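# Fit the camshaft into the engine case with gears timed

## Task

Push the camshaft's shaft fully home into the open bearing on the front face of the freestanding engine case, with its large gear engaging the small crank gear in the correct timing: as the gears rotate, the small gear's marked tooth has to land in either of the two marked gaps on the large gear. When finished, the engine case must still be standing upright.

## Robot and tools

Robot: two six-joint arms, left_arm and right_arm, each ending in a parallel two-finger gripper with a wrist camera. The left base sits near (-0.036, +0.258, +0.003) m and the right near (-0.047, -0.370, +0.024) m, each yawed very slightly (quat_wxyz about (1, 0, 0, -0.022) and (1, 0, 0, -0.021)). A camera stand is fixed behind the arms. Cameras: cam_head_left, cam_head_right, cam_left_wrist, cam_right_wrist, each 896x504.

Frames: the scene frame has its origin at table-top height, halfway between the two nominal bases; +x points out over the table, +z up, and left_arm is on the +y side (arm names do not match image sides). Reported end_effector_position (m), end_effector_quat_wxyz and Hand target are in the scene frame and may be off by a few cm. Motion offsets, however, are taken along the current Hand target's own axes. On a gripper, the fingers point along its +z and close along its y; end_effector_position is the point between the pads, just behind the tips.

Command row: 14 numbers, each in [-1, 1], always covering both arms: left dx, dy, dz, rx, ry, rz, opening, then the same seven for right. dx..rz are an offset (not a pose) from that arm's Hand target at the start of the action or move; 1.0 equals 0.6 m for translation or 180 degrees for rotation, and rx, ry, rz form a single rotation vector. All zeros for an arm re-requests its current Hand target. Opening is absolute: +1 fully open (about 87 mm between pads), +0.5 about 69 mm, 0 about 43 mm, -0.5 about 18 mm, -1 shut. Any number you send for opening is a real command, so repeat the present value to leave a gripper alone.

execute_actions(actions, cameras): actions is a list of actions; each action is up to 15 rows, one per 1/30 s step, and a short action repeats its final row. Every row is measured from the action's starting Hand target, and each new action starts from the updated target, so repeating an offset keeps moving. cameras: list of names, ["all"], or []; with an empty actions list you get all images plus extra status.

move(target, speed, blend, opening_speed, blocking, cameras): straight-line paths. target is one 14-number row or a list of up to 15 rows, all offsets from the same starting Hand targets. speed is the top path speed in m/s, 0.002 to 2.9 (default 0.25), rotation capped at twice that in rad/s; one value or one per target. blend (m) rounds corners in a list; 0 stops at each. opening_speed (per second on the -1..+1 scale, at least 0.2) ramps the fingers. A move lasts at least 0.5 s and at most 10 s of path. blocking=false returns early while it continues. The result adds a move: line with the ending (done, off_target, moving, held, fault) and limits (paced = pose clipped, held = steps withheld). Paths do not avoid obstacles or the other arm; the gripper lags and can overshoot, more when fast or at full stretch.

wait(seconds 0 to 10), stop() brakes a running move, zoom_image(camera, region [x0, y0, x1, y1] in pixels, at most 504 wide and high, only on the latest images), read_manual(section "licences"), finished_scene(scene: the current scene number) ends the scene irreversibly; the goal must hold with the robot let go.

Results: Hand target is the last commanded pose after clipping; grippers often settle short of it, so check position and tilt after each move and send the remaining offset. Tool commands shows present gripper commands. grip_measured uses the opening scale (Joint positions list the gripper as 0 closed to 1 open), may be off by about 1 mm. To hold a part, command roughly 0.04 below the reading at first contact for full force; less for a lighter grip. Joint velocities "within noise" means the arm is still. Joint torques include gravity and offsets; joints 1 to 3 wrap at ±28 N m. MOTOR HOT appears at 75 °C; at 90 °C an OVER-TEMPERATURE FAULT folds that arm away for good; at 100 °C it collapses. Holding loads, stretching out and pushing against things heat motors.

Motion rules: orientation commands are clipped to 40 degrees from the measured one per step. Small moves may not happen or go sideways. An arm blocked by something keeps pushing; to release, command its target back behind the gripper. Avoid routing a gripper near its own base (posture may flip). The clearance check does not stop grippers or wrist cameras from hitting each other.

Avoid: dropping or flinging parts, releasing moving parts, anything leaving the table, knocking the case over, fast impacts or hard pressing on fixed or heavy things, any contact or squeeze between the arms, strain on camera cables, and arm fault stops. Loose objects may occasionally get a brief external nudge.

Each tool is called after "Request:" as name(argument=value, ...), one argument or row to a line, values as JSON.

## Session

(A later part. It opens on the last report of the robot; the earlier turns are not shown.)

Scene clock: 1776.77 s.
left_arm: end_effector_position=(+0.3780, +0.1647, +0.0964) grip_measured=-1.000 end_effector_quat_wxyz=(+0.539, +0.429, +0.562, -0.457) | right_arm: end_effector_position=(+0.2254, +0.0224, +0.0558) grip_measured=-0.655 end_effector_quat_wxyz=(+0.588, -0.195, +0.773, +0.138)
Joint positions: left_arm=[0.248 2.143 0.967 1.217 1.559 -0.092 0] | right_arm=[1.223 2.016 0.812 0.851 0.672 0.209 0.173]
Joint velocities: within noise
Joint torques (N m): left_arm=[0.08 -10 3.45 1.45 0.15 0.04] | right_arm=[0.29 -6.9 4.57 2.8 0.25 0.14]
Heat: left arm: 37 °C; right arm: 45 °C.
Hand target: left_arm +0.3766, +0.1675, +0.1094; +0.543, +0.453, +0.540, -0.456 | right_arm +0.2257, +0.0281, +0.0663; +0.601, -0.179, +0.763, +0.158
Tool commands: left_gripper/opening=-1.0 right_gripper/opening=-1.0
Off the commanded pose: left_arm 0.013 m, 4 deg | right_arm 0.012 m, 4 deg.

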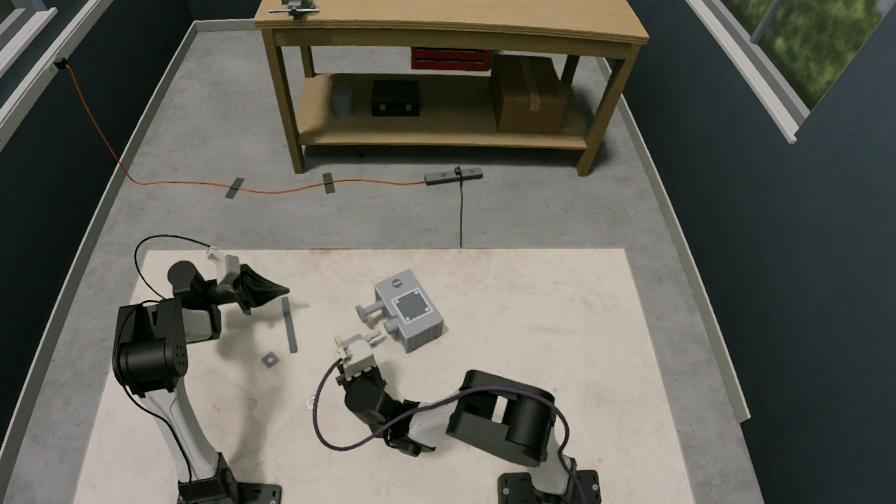

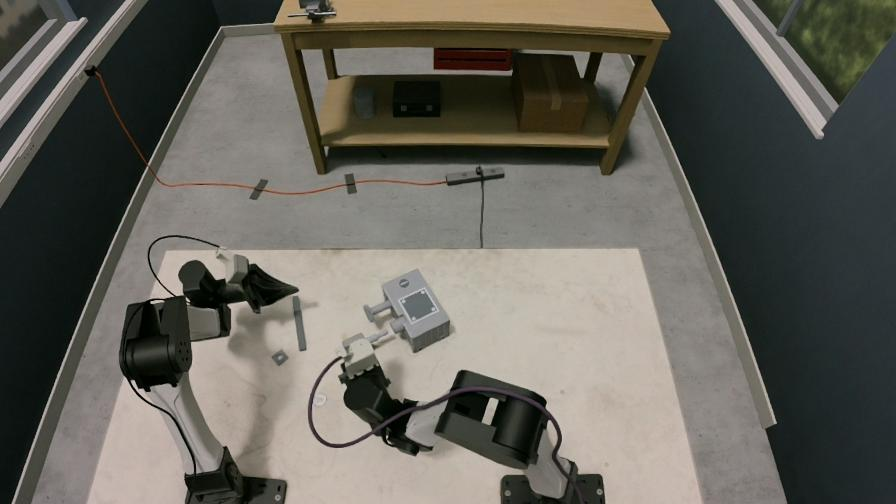

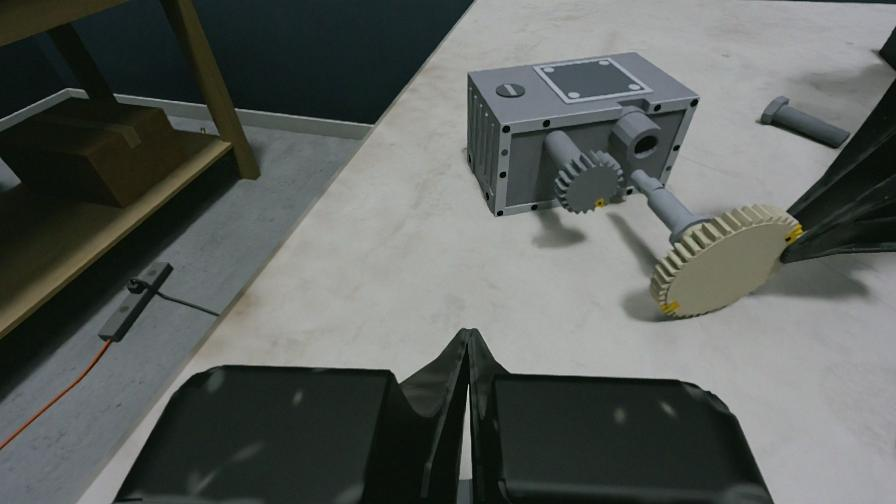

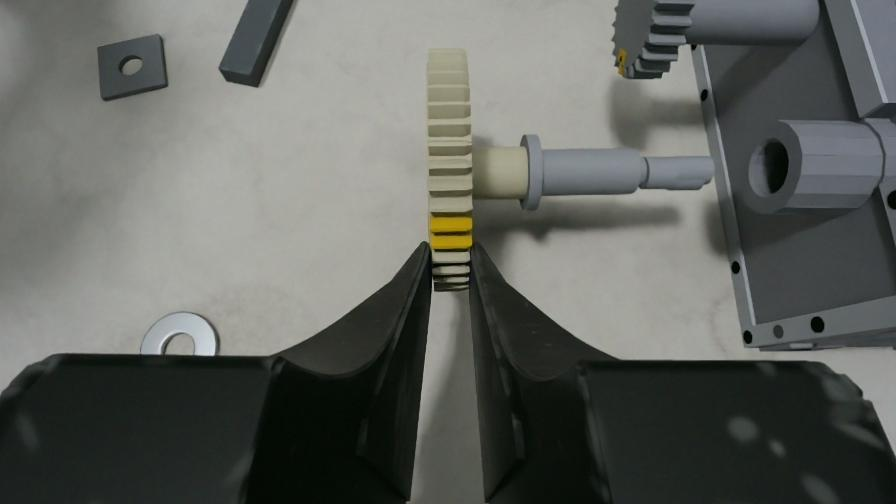

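Request:
move(
  target=[0,0,0,0,0,0,-1,-0.030,0.001,-0.0173,0,0,0,-1],
  speed=0.1,
  cameras=["cam_left_wrist","cam_right_wrist"],
)

Request:
zoom_image(
  camera="cam_left_wrist",
  region=[520, 60, 820, 330],
)

Scene clock: 1806.60 s.
left_arm: end_effector_position=(+0.3780, +0.1647, +0.0964) grip_measured=-1.000 end_effector_quat_wxyz=(+0.539, +0.429, +0.562, -0.457) | right_arm: end_effector_position=(+0.2208, +0.0204, +0.0633) grip_measured=-0.655 end_effector_quat_wxyz=(+0.584, -0.201, +0.775, +0.136)
Joint positions: left_arm=[0.248 2.143 0.967 1.217 1.559 -0.092 0] | right_arm=[1.23 1.972 0.807 0.797 0.672 0.21 0.173]
Joint torques (N m): left_arm=[0.08 -9.96 3.47 1.45 0.15 0.04] | right_arm=[0.57 -9.37 4.77 2.6 0.37 0.19]
Heat: left arm: 38 °C; right arm: 44 °C.
Hand target: left_arm +0.3766, +0.1675, +0.1094; +0.543, +0.453, +0.540, -0.456 | right_arm +0.2202, +0.0255, +0.0862; +0.601, -0.179, +0.762, +0.158
Off the commanded pose: left_arm 0.013 m, 4 deg | right_arm 0.023 m, 4 deg.
joint sent to its limit (left arm) — joint 5 (wrist yaw), upper limit. The joint targets still meet the commanded pose.
move: off_target (left_arm, right_arm)
Images, in order (width x height): cam_left_wrist 896x504, cam_right_wrist 896x504.

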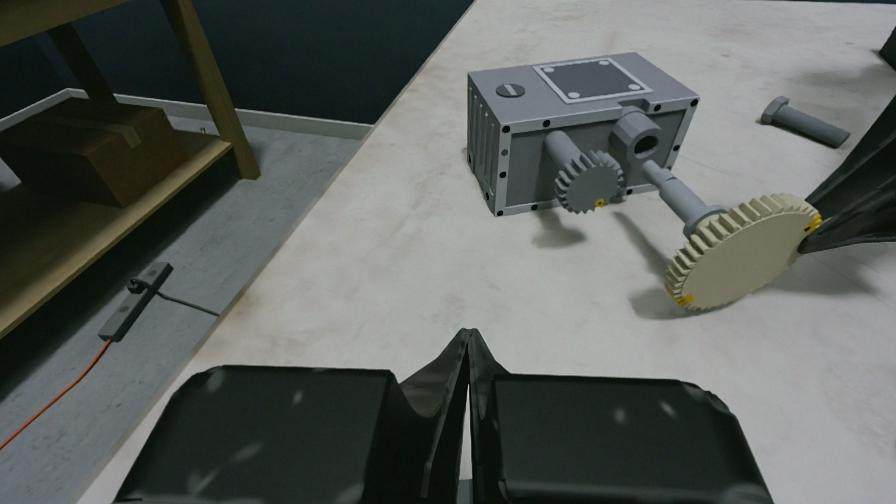

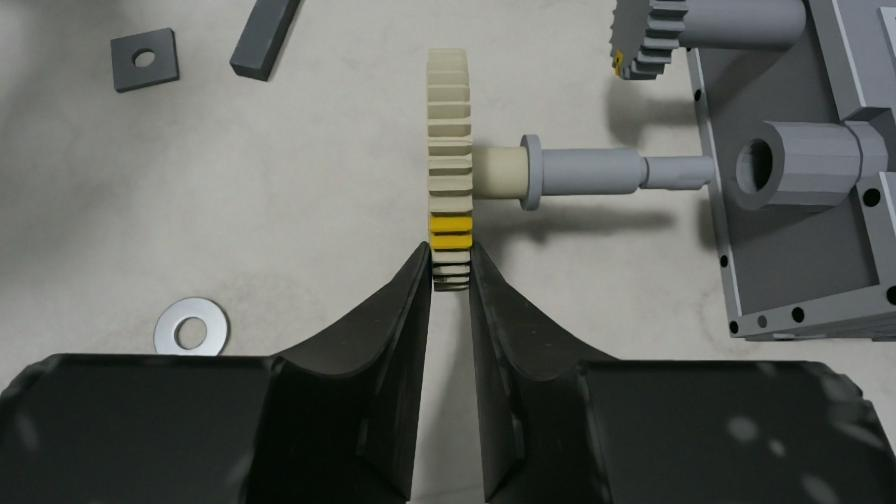

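Scaled by 1.680 from the camera's 896x504 image, which has a finer 1280x720 frame.

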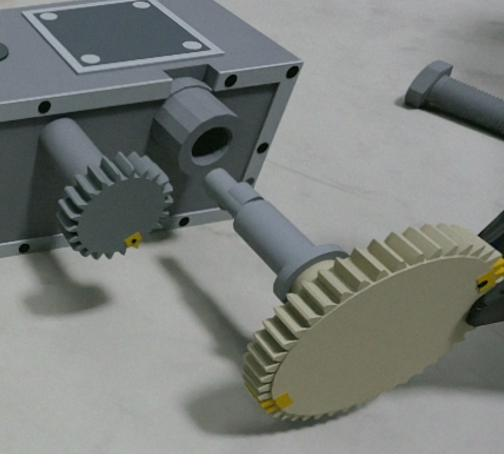

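Request:
move(
  target=[0,0,0,0,0,0,-1,-0.0202,0.001,-0.0107,0,-0.028,0,-1],
  speed=0.1,
  cameras=["cam_left_wrist","cam_right_wrist"],
)

Request:
zoom_image(
  camera="cam_left_wrist",
  region=[520, 60, 820, 330],
)

Request:
zoom_image(
  camera="cam_right_wrist",
  region=[396, 20, 896, 370],
)

Scene clock: 1818.53 s.
left_arm: end_effector_position=(+0.3780, +0.1647, +0.0964) grip_measured=-1.000 end_effector_quat_wxyz=(+0.539, +0.429, +0.562, -0.457) | right_arm: end_effector_position=(+0.2171, +0.0192, +0.0756) grip_measured=-0.655 end_effector_quat_wxyz=(+0.614, -0.190, +0.753, +0.145)
Joint positions: left_arm=[0.248 2.143 0.967 1.217 1.559 -0.092 0] | right_arm=[1.252 1.972 0.76 0.938 0.711 0.166 0.173]
Joint torques (N m): left_arm=[0.06 -9.98 3.47 1.45 0.15 0.05] | right_arm=[0.44 -8.7 4.52 2.78 0.33 -0.06]
Heat: left arm: 38 °C; right arm: 44 °C.
Hand target: left_arm +0.3766, +0.1675, +0.1094; +0.543, +0.453, +0.540, -0.456 | right_arm +0.2171, +0.0240, +0.0995; +0.634, -0.171, +0.735, +0.166
Off the commanded pose: left_arm 0.013 m, 4 deg | right_arm 0.024 m, 5 deg.
joint sent to its limit (left arm) — joint 5 (wrist yaw), upper limit. The joint targets still meet the commanded pose.
move: off_target (left_arm, right_arm)
Images, in order (width x height): cam_left_wrist 896x504, cam_right_wrist 896x504.

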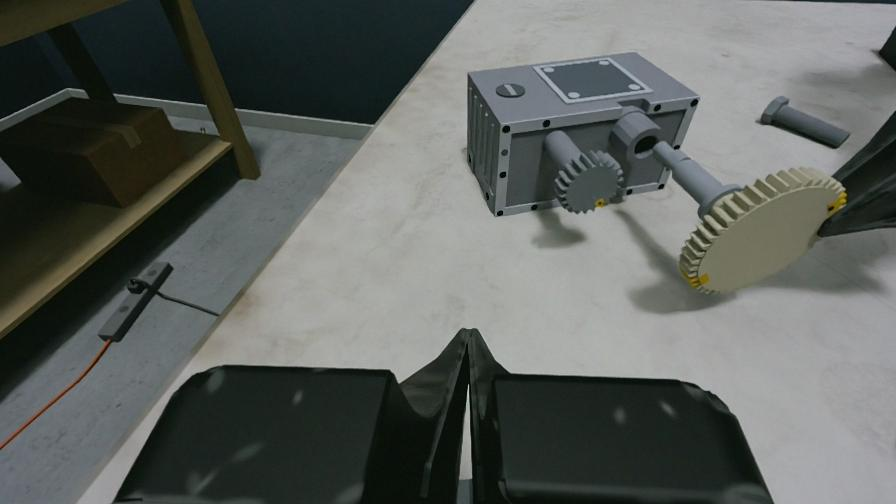

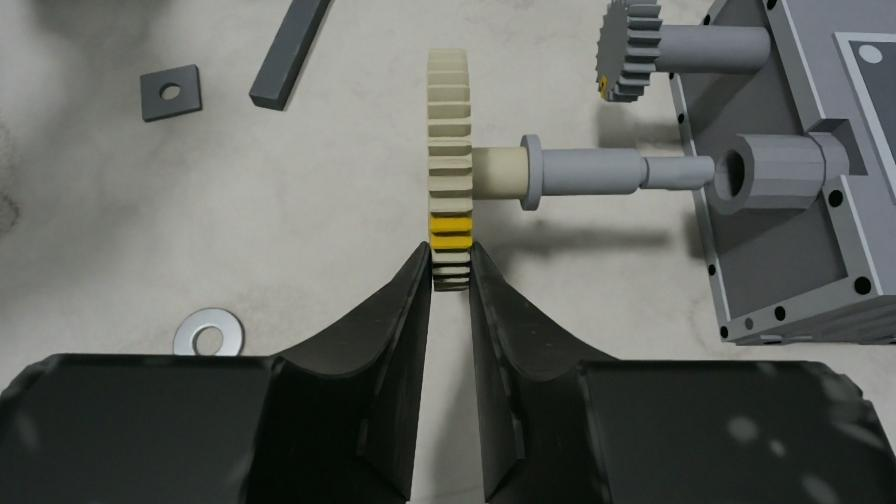

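Scaled by 1.680 from the camera's 896x504 image, which has a finer 1280x720 frame.

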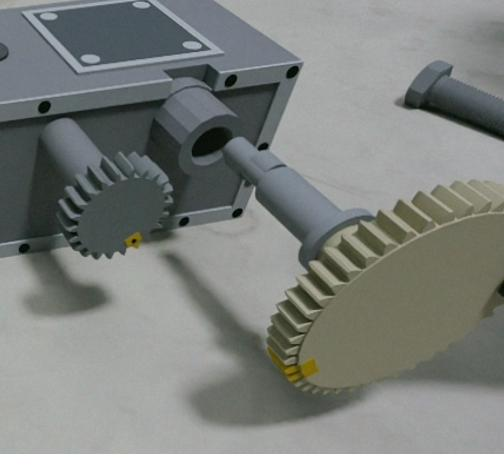

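Scaled by 1.008 from the camera's 896x504 image, which has a finer 1280x720 frame.

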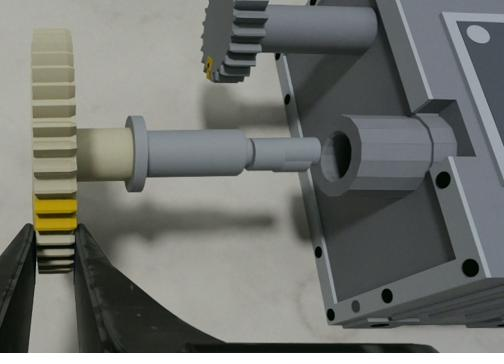

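Request:
move(
  target=[0,0,0,0,0,0,-1,0.005,-0.0133,0,0,0,0,-1],
  speed=0.05,
  cameras=["cam_left_wrist","cam_right_wrist"],
)

Request:
zoom_image(
  camera="cam_left_wrist",
  region=[560, 80, 760, 260],
)

Request:
zoom_image(
  camera="cam_right_wrist",
  region=[596, 70, 896, 280],
)

Scene clock: 1841.40 s.
left_arm: end_effector_position=(+0.3780, +0.1647, +0.0964) grip_measured=-1.000 end_effector_quat_wxyz=(+0.539, +0.429, +0.562, -0.457) | right_arm: end_effector_position=(+0.2152, +0.0137, +0.0721) grip_measured=-0.655 end_effector_quat_wxyz=(+0.614, -0.192, +0.752, +0.143)
Joint positions: left_arm=[0.248 2.143 0.967 1.217 1.559 -0.092 0] | right_arm=[1.252 1.972 0.732 0.967 0.711 0.159 0.173]
Joint torques (N m): left_arm=[0.06 -9.98 3.48 1.45 0.15 0.05] | right_arm=[-0.76 -8.7 4.41 2.81 0.19 -0.04]
Heat: left arm: 39 °C; right arm: 44 °C.
Hand target: left_arm +0.3766, +0.1675, +0.1094; +0.543, +0.453, +0.540, -0.456 | right_arm +0.2203, +0.0168, +0.0963; +0.634, -0.171, +0.735, +0.166
Off the commanded pose: left_arm 0.013 m, 4 deg | right_arm 0.025 m, 5 deg.
joint sent to its limit (left arm) — joint 5 (wrist yaw), upper limit. The joint targets still meet the commanded pose.
move: off_target (left_arm, right_arm)
Images, in order (width x height): cam_left_wrist 896x504, cam_right_wrist 896x504.

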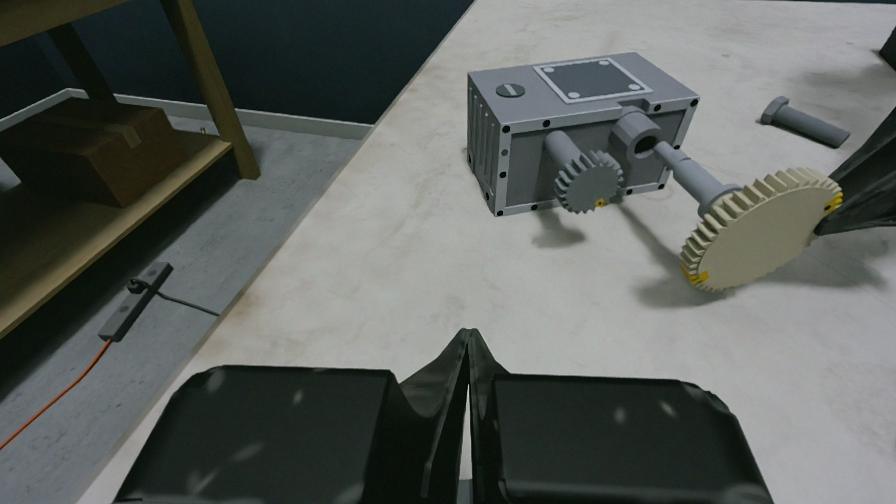

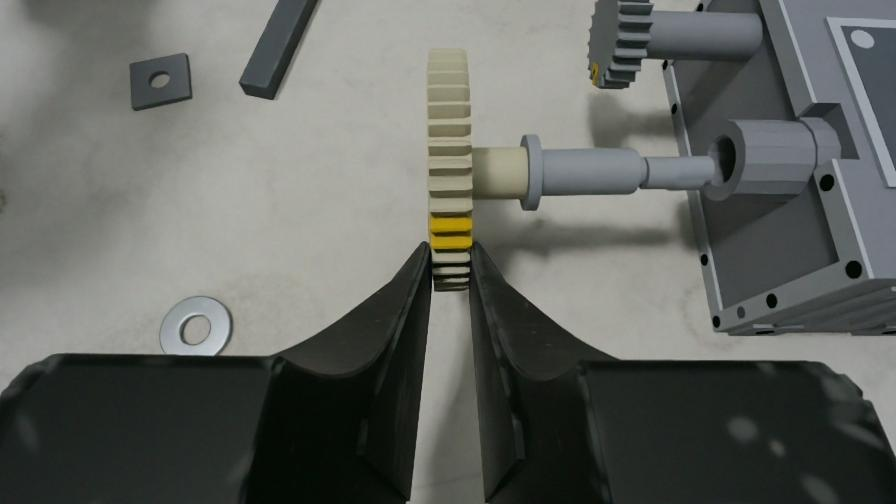

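Scaled by 2.520 from the camera's 896x504 image, which has a finer 1280x720 frame.

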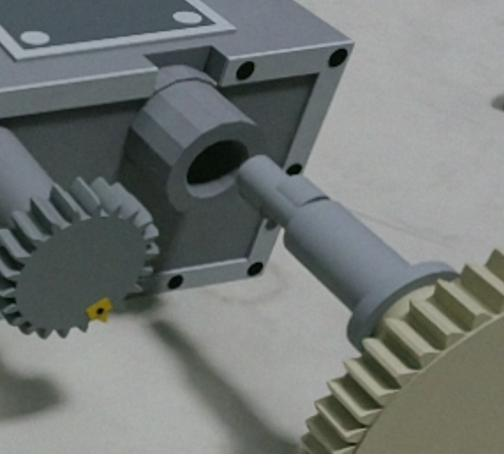

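Scaled by 1.680 from the camera's 896x504 image, which has a finer 1280x720 frame.

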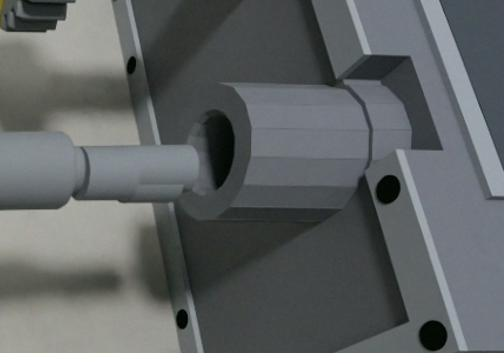

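Request:
move(
  target=[0,0,0,0,0,0,-1,0.006,0,0.0117,0,0,0,-1],
  speed=0.05,
  cameras=["cam_left_wrist","cam_right_wrist"],
)

Request:
zoom_image(
  camera="cam_left_wrist",
  region=[560, 80, 760, 260],
)

Request:
zoom_image(
  camera="cam_right_wrist",
  region=[596, 70, 896, 280],
)

Scene clock: 1852.33 s.
left_arm: end_effector_position=(+0.3780, +0.1647, +0.0964) grip_measured=-1.000 end_effector_quat_wxyz=(+0.539, +0.429, +0.562, -0.457) | right_arm: end_effector_position=(+0.2193, +0.0130, +0.0743) grip_measured=-0.655 end_effector_quat_wxyz=(+0.617, -0.189, +0.750, +0.146)
Joint positions: left_arm=[0.248 2.143 0.967 1.217 1.559 -0.092 0] | right_arm=[1.24 1.972 0.732 0.98 0.702 0.156 0.173]
Joint torques (N m): left_arm=[0.06 -9.98 3.48 1.45 0.16 0.05] | right_arm=[-0.8 -6.68 6.08 2.79 0.13 -0.04]
Heat: left arm: 39 °C; right arm: 44 °C.
Hand target: left_arm +0.3766, +0.1675, +0.1094; +0.543, +0.453, +0.540, -0.456 | right_arm +0.2260, +0.0200, +0.0918; +0.634, -0.171, +0.735, +0.166
Off the commanded pose: left_arm 0.013 m, 4 deg | right_arm 0.020 m, 4 deg.
joint sent to its limit (left arm) — joint 5 (wrist yaw), upper limit. The joint targets still meet the commanded pose.
move: off_target (left_arm, right_arm)
Images, in order (width x height): cam_left_wrist 896x504, cam_right_wrist 896x504.

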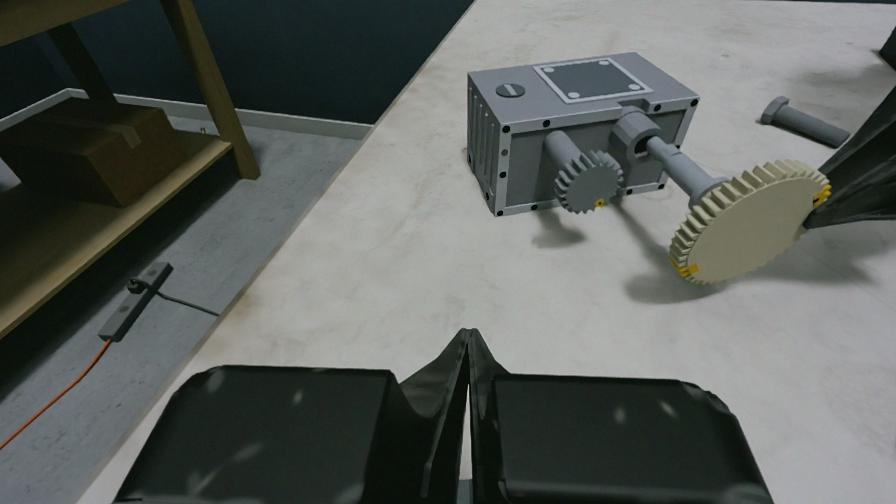

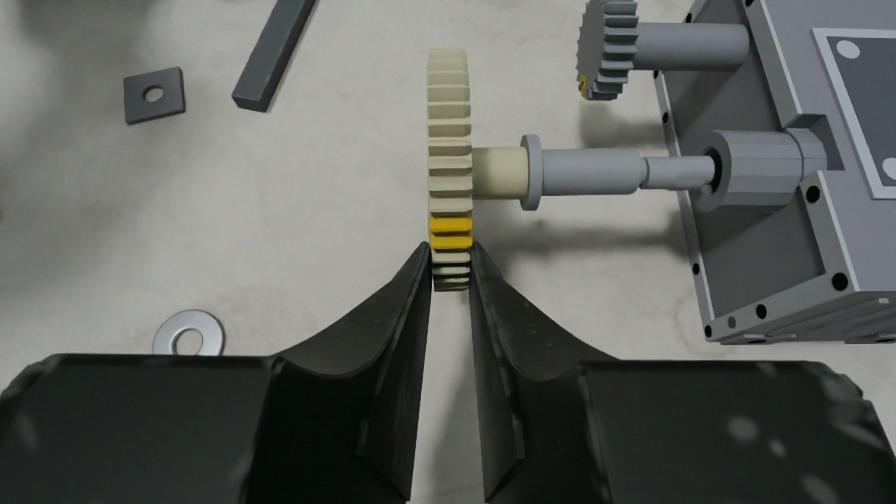

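Scaled by 2.520 from the camera's 896x504 image, which has a finer 1280x720 frame.

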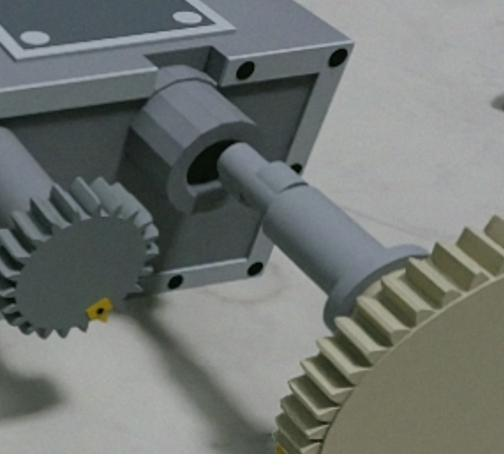

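Scaled by 1.680 from the camera's 896x504 image, which has a finer 1280x720 frame.

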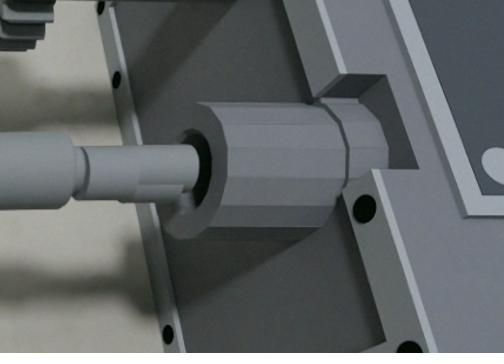

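Request:
move(
  target=[0,0,0,0,0,0,-1,0.013,0,0.0,0,0,0,-1],
  speed=0.05,
  cameras=["cam_left_wrist","cam_right_wrist"],
)

Request:
zoom_image(
  camera="cam_left_wrist",
  region=[560, 80, 760, 260],
)

Request:
zoom_image(
  camera="cam_right_wrist",
  region=[596, 70, 896, 280],
)

Scene clock: 1859.30 s.
left_arm: end_effector_position=(+0.3780, +0.1647, +0.0964) grip_measured=-1.000 end_effector_quat_wxyz=(+0.539, +0.429, +0.562, -0.457) | right_arm: end_effector_position=(+0.2198, +0.0145, +0.0696) grip_measured=-0.655 end_effector_quat_wxyz=(+0.618, -0.187, +0.749, +0.149)
Joint positions: left_arm=[0.248 2.143 0.967 1.217 1.559 -0.092 0] | right_arm=[1.24 1.998 0.732 1.013 0.701 0.156 0.173]
Joint torques (N m): left_arm=[0.08 -10 3.45 1.45 0.16 0.04] | right_arm=[-0.59 -6.65 5.35 2.8 0.16 -0.05]
Heat: left arm: 39 °C; right arm: 44 °C.
Hand target: left_arm +0.3766, +0.1675, +0.1094; +0.543, +0.453, +0.540, -0.456 | right_arm +0.2249, +0.0196, +0.0840; +0.634, -0.171, +0.735, +0.166
Off the commanded pose: left_arm 0.013 m, 4 deg | right_arm 0.016 m, 4 deg.
joint sent to its limit (left arm) — joint 5 (wrist yaw), upper limit. The joint targets still meet the commanded pose.
move: off_target (left_arm, right_arm)
Images, in order (width x height): cam_left_wrist 896x504, cam_right_wrist 896x504.

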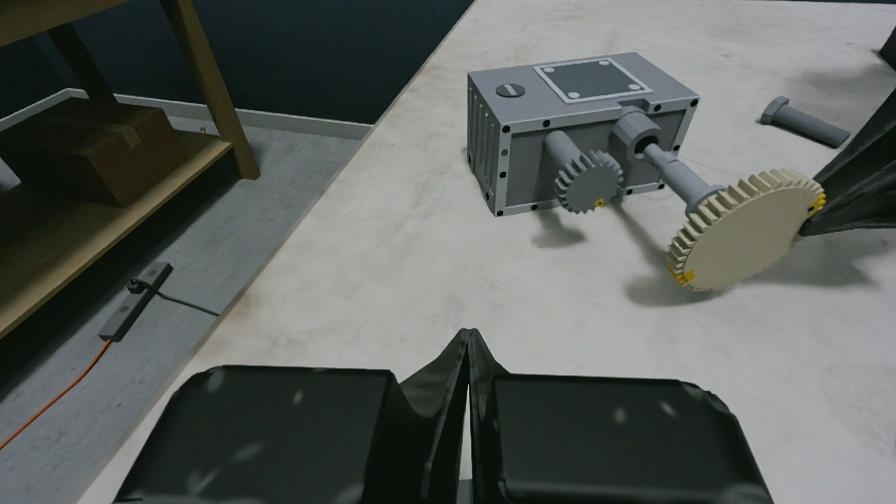

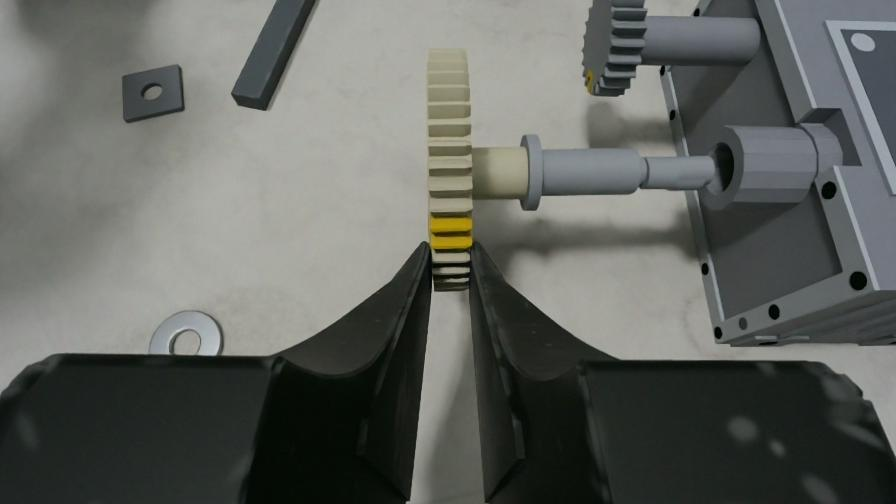

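Scaled by 2.520 from the camera's 896x504 image, which has a finer 1280x720 frame.

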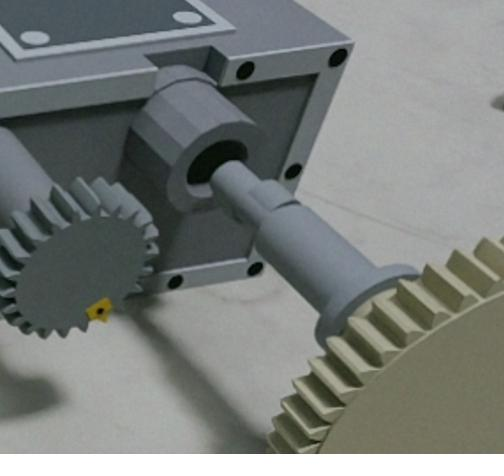

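Scaled by 1.680 from the camera's 896x504 image, which has a finer 1280x720 frame.

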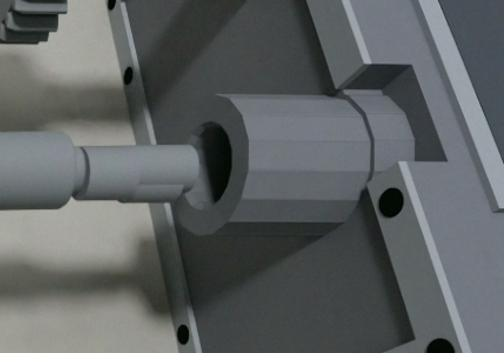

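Request:
move(
  target=[0,0,0,0,0,0,-1,-0.003,-0.025,0.002,0,0,0,-1],
  speed=0.05,
  cameras=["cam_left_wrist","cam_right_wrist"],
)

Request:
zoom_image(
  camera="cam_left_wrist",
  region=[560, 80, 760, 260],
)

Request:
zoom_image(
  camera="cam_right_wrist",
  region=[596, 70, 896, 280],
)

Scene clock: 1866.23 s.
left_arm: end_effector_position=(+0.3780, +0.1647, +0.0964) grip_measured=-1.000 end_effector_quat_wxyz=(+0.539, +0.429, +0.562, -0.457) | right_arm: end_effector_position=(+0.2258, +0.0079, +0.0669) grip_measured=-0.655 end_effector_quat_wxyz=(+0.617, -0.190, +0.748, +0.153)
Joint positions: left_arm=[0.248 2.143 0.967 1.217 1.559 -0.092 0] | right_arm=[1.211 1.998 0.709 1.044 0.662 0.146 0.172]
Joint torques (N m): left_arm=[0.08 -9.99 3.45 1.44 0.15 0.04] | right_arm=[-1.33 -8.08 4.1 2.7 0.2 -0.04]
Heat: left arm: 39 °C; right arm: 43 °C.
Hand target: left_arm +0.3766, +0.1675, +0.1094; +0.543, +0.453, +0.540, -0.456 | right_arm +0.2331, +0.0069, +0.0852; +0.634, -0.171, +0.735, +0.166
Off the commanded pose: left_arm 0.013 m, 4 deg | right_arm 0.020 m, 4 deg.
joint sent to its limit (left arm) — joint 5 (wrist yaw), upper limit. The joint targets still meet the commanded pose.
move: off_target (left_arm, right_arm)
Images, in order (width x height): cam_left_wrist 896x504, cam_right_wrist 896x504.

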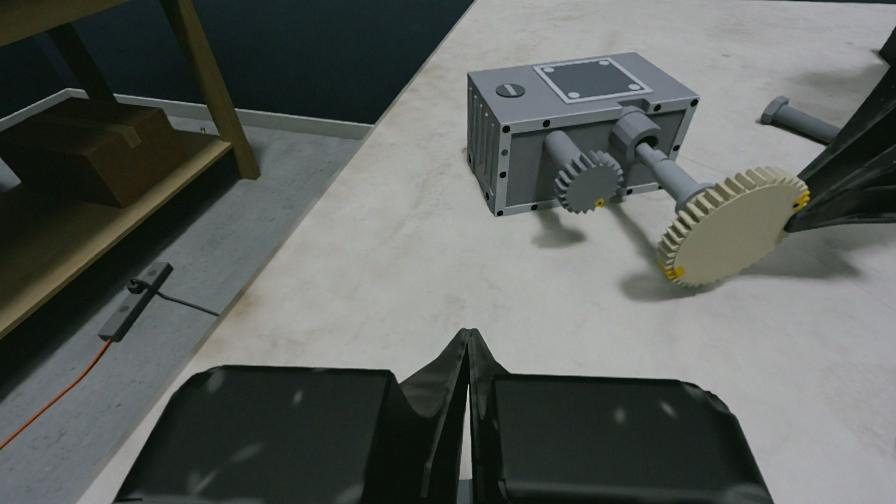

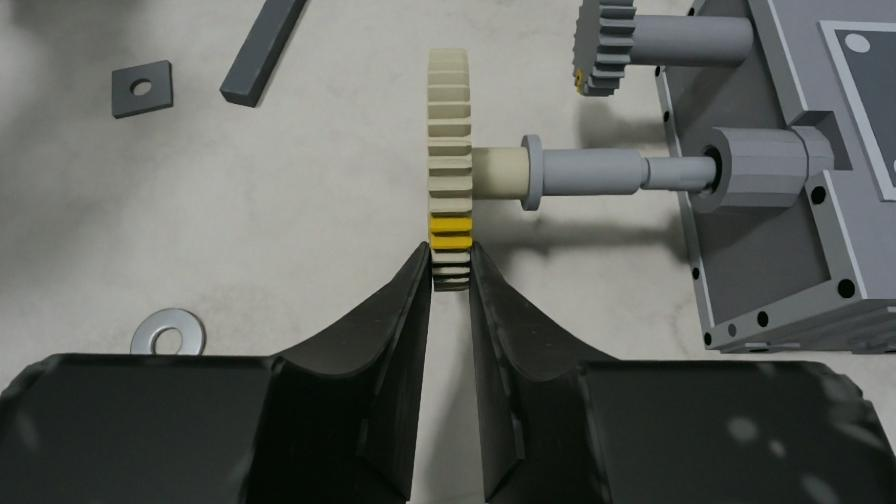

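Scaled by 2.520 from the camera's 896x504 image, which has a finer 1280x720 frame.

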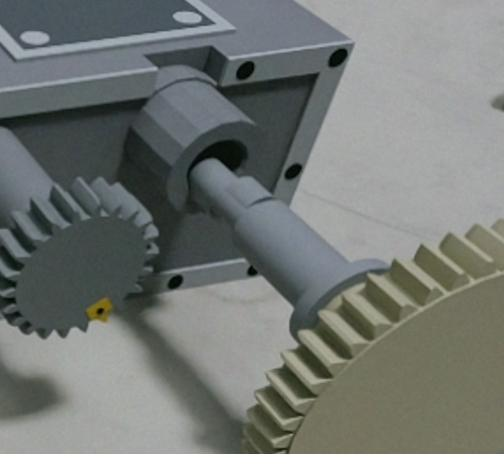

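Scaled by 1.680 from the camera's 896x504 image, which has a finer 1280x720 frame.

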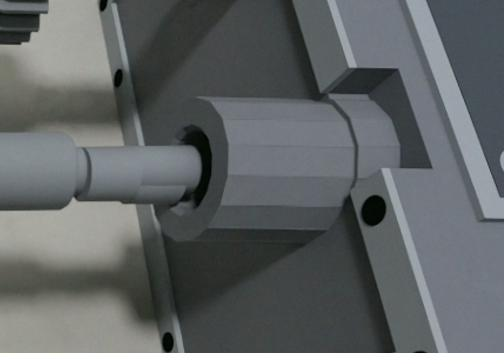

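Request:
move(
  target=[
    [0,0,0,0,0,0,-1,-0.013,0,-0.005,0,0,0,-1],
    [0,0,0,0,0,0,-1,-0.013,-0.014,-0.005,0,0,0,-1],
  ],
  speed=0.05,
  cameras=["cam_left_wrist","cam_right_wrist"],
)

Request:
zoom_image(
  camera="cam_left_wrist",
  region=[560, 80, 760, 260],
)

Request:
zoom_image(
  camera="cam_right_wrist",
  region=[596, 70, 896, 280],
)

Scene clock: 1878.00 s.
left_arm: end_effector_position=(+0.3780, +0.1647, +0.0964) grip_measured=-1.000 end_effector_quat_wxyz=(+0.539, +0.429, +0.562, -0.457) | right_arm: end_effector_position=(+0.2316, -0.0049, +0.0691) grip_measured=-0.655 end_effector_quat_wxyz=(+0.615, -0.188, +0.752, +0.144)
Joint positions: left_arm=[0.248 2.143 0.967 1.217 1.559 -0.092 0] | right_arm=[1.185 1.963 0.682 1.025 0.652 0.142 0.172]
Joint torques (N m): left_arm=[0.08 -9.98 3.48 1.45 0.15 0.05] | right_arm=[-0.65 -8.98 4.29 2.7 0.13 -0.01]
Heat: left arm: 40 °C; right arm: 44 °C.
Hand target: left_arm +0.3766, +0.1675, +0.1094; +0.543, +0.453, +0.540, -0.456 | right_arm +0.2355, -0.0016, +0.0931; +0.634, -0.171, +0.735, +0.166
Off the commanded pose: left_arm 0.013 m, 4 deg | right_arm 0.025 m, 4 deg.
joint sent to its limit (left arm) — joint 5 (wrist yaw), upper limit. The joint targets still meet the commanded pose.
move: off_target (left_arm, right_arm)
Images, in order (width x height): cam_left_wrist 896x504, cam_right_wrist 896x504.

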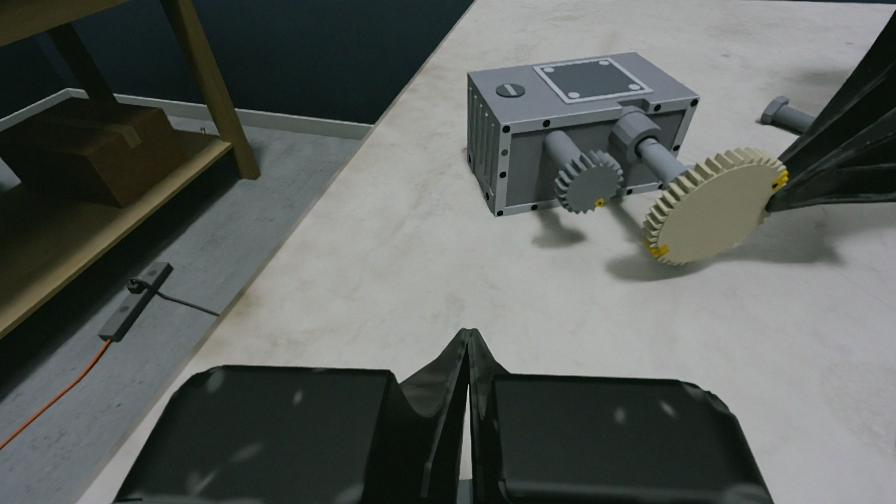

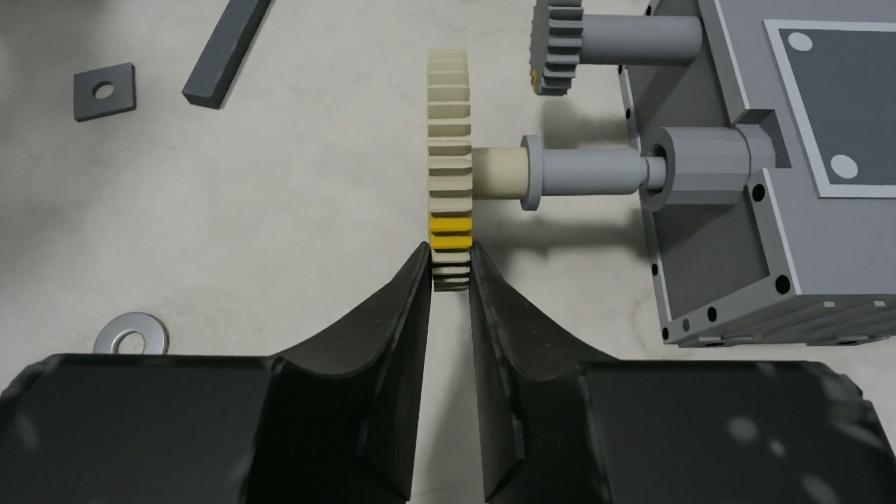

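Scaled by 2.520 from the camera's 896x504 image, which has a finer 1280x720 frame.

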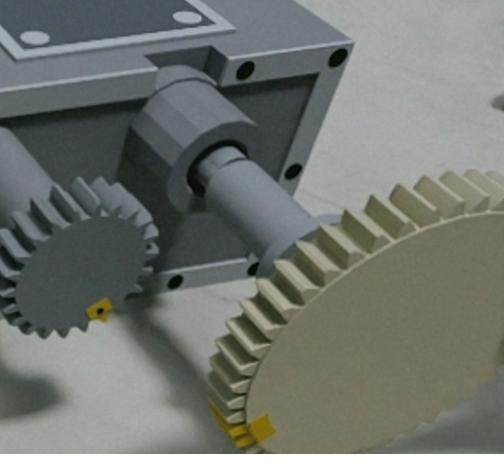

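Scaled by 1.680 from the camera's 896x504 image, which has a finer 1280x720 frame.

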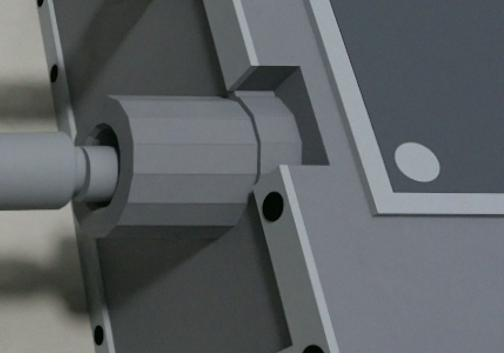

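Request:
move(
  target=[
    [0,0,0,0,0,0,-1,-0.010,0,0.000,0,0,0,-1],
    [0,0,0,0,0,0,-1,-0.010,-0.014,0,0,0,0,-1],
  ],
  speed=0.05,
  cameras=["cam_left_wrist","cam_right_wrist"],
)

Request:
zoom_image(
  camera="cam_left_wrist",
  region=[560, 80, 760, 260],
)

Request:
zoom_image(
  camera="cam_right_wrist",
  region=[596, 70, 896, 280],
)

Scene clock: 1888.37 s.
left_arm: end_effector_position=(+0.3780, +0.1647, +0.0964) grip_measured=-1.000 end_effector_quat_wxyz=(+0.539, +0.429, +0.562, -0.457) | right_arm: end_effector_position=(+0.2353, -0.0118, +0.0722) grip_measured=-0.655 end_effector_quat_wxyz=(+0.611, -0.191, +0.754, +0.144)
Joint positions: left_arm=[0.248 2.143 0.967 1.217 1.559 -0.092 0] | right_arm=[1.162 1.932 0.666 1.002 0.624 0.14 0.172]
Joint torques (N m): left_arm=[0.06 -9.99 3.45 1.44 0.15 0.05] | right_arm=[-0.68 -8.95 4.44 2.81 0.18 -0.06]
Heat: left arm: 40 °C; right arm: 45 °C.
Hand target: left_arm +0.3766, +0.1675, +0.1094; +0.543, +0.453, +0.540, -0.456 | right_arm +0.2401, -0.0088, +0.0988; +0.634, -0.171, +0.735, +0.166
Off the commanded pose: left_arm 0.013 m, 4 deg | right_arm 0.027 m, 5 deg.
joint sent to its limit (left arm) — joint 5 (wrist yaw), upper limit. The joint targets still meet the commanded pose.
move: off_target (left_arm, right_arm)
Images, in order (width x height): cam_left_wrist 896x504, cam_right_wrist 896x504.

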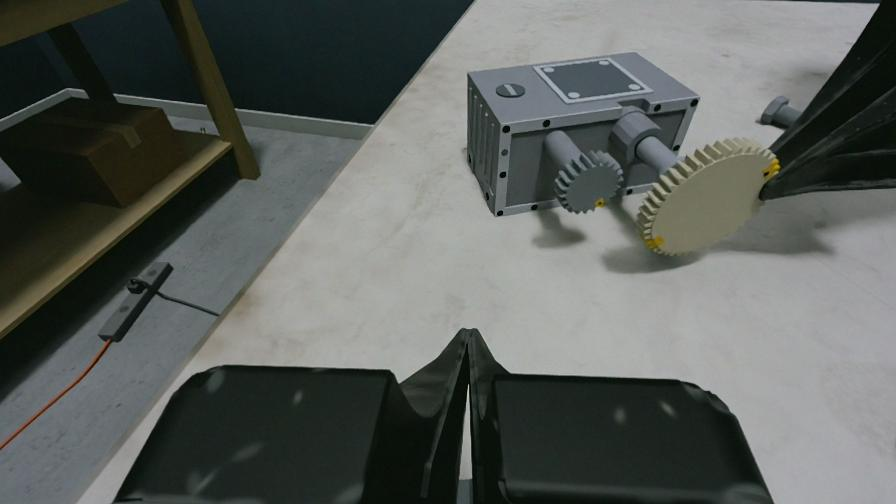

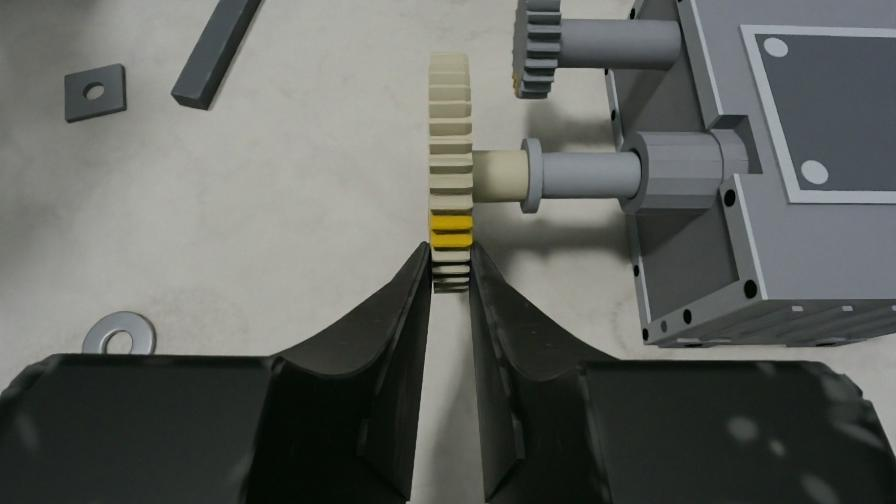

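Scaled by 2.520 from the camera's 896x504 image, which has a finer 1280x720 frame.

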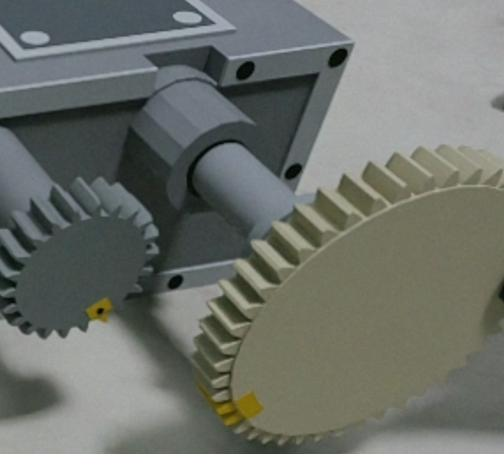

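Scaled by 1.680 from the camera's 896x504 image, which has a finer 1280x720 frame.

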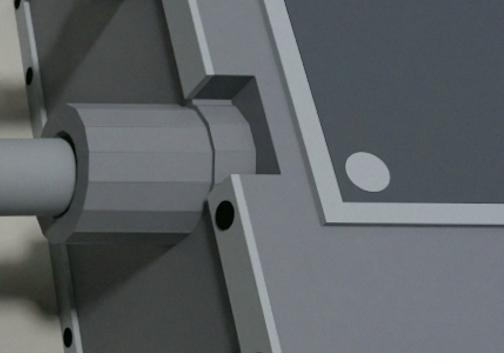

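Request:
move(
  target=[
    [0,0,0,0,0,0,-1,-0.006,0,-0.002,0,0,0,-1],
    [0,0,0,0,0,0,-1,-0.006,-0.015,-0.002,0,0,0,-1],
  ],
  speed=0.05,
  cameras=["cam_left_wrist","cam_right_wrist"],
)

Request:
zoom_image(
  camera="cam_left_wrist",
  region=[560, 80, 760, 260],
)

Request:
zoom_image(
  camera="cam_right_wrist",
  region=[396, 20, 896, 370],
)

Scene clock: 1900.50 s.
left_arm: end_effector_position=(+0.3780, +0.1647, +0.0964) grip_measured=-1.000 end_effector_quat_wxyz=(+0.539, +0.429, +0.562, -0.457) | right_arm: end_effector_position=(+0.2360, -0.0152, +0.0761) grip_measured=-0.655 end_effector_quat_wxyz=(+0.608, -0.195, +0.754, +0.154)
Joint positions: left_arm=[0.248 2.143 0.967 1.217 1.559 -0.092 0] | right_arm=[1.144 1.903 0.647 0.998 0.585 0.139 0.172]
Joint torques (N m): left_arm=[0.08 -9.96 3.47 1.44 0.15 0.05] | right_arm=[-0.95 -8.83 4.15 2.83 0.32 -0.08]
Heat: left arm: 40 °C; right arm: 46 °C.
Hand target: left_arm +0.3766, +0.1675, +0.1094; +0.543, +0.453, +0.540, -0.456 | right_arm +0.2437, -0.0172, +0.1023; +0.634, -0.171, +0.735, +0.166
Off the commanded pose: left_arm 0.013 m, 4 deg | right_arm 0.027 m, 5 deg.
joint sent to its limit (left arm) — joint 5 (wrist yaw), upper limit. The joint targets still meet the commanded pose.
move: off_target (left_arm, right_arm)
Images, in order (width x height): cam_left_wrist 896x504, cam_right_wrist 896x504.

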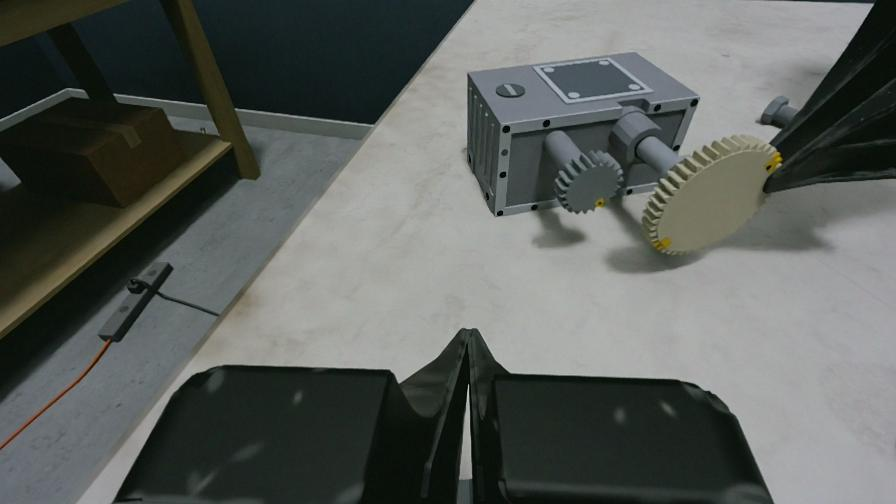

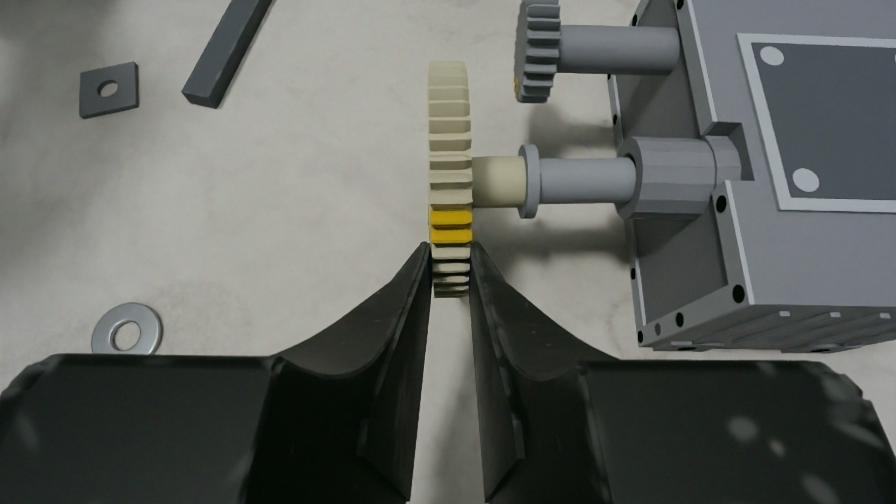

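Scaled by 2.520 from the camera's 896x504 image, which has a finer 1280x720 frame.

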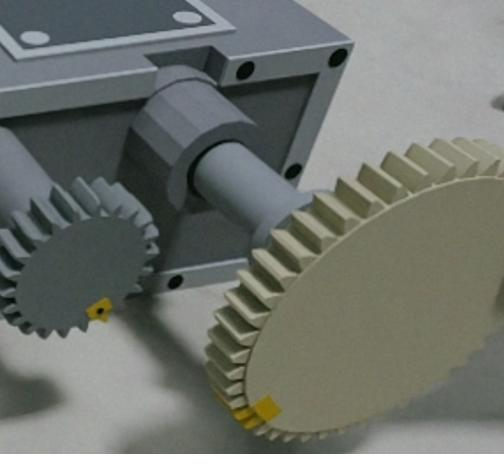

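Scaled by 1.008 from the camera's 896x504 image, which has a finer 1280x720 frame.

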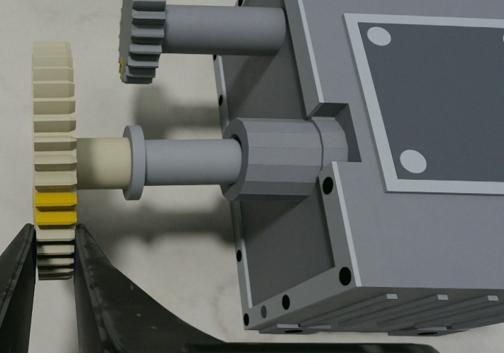

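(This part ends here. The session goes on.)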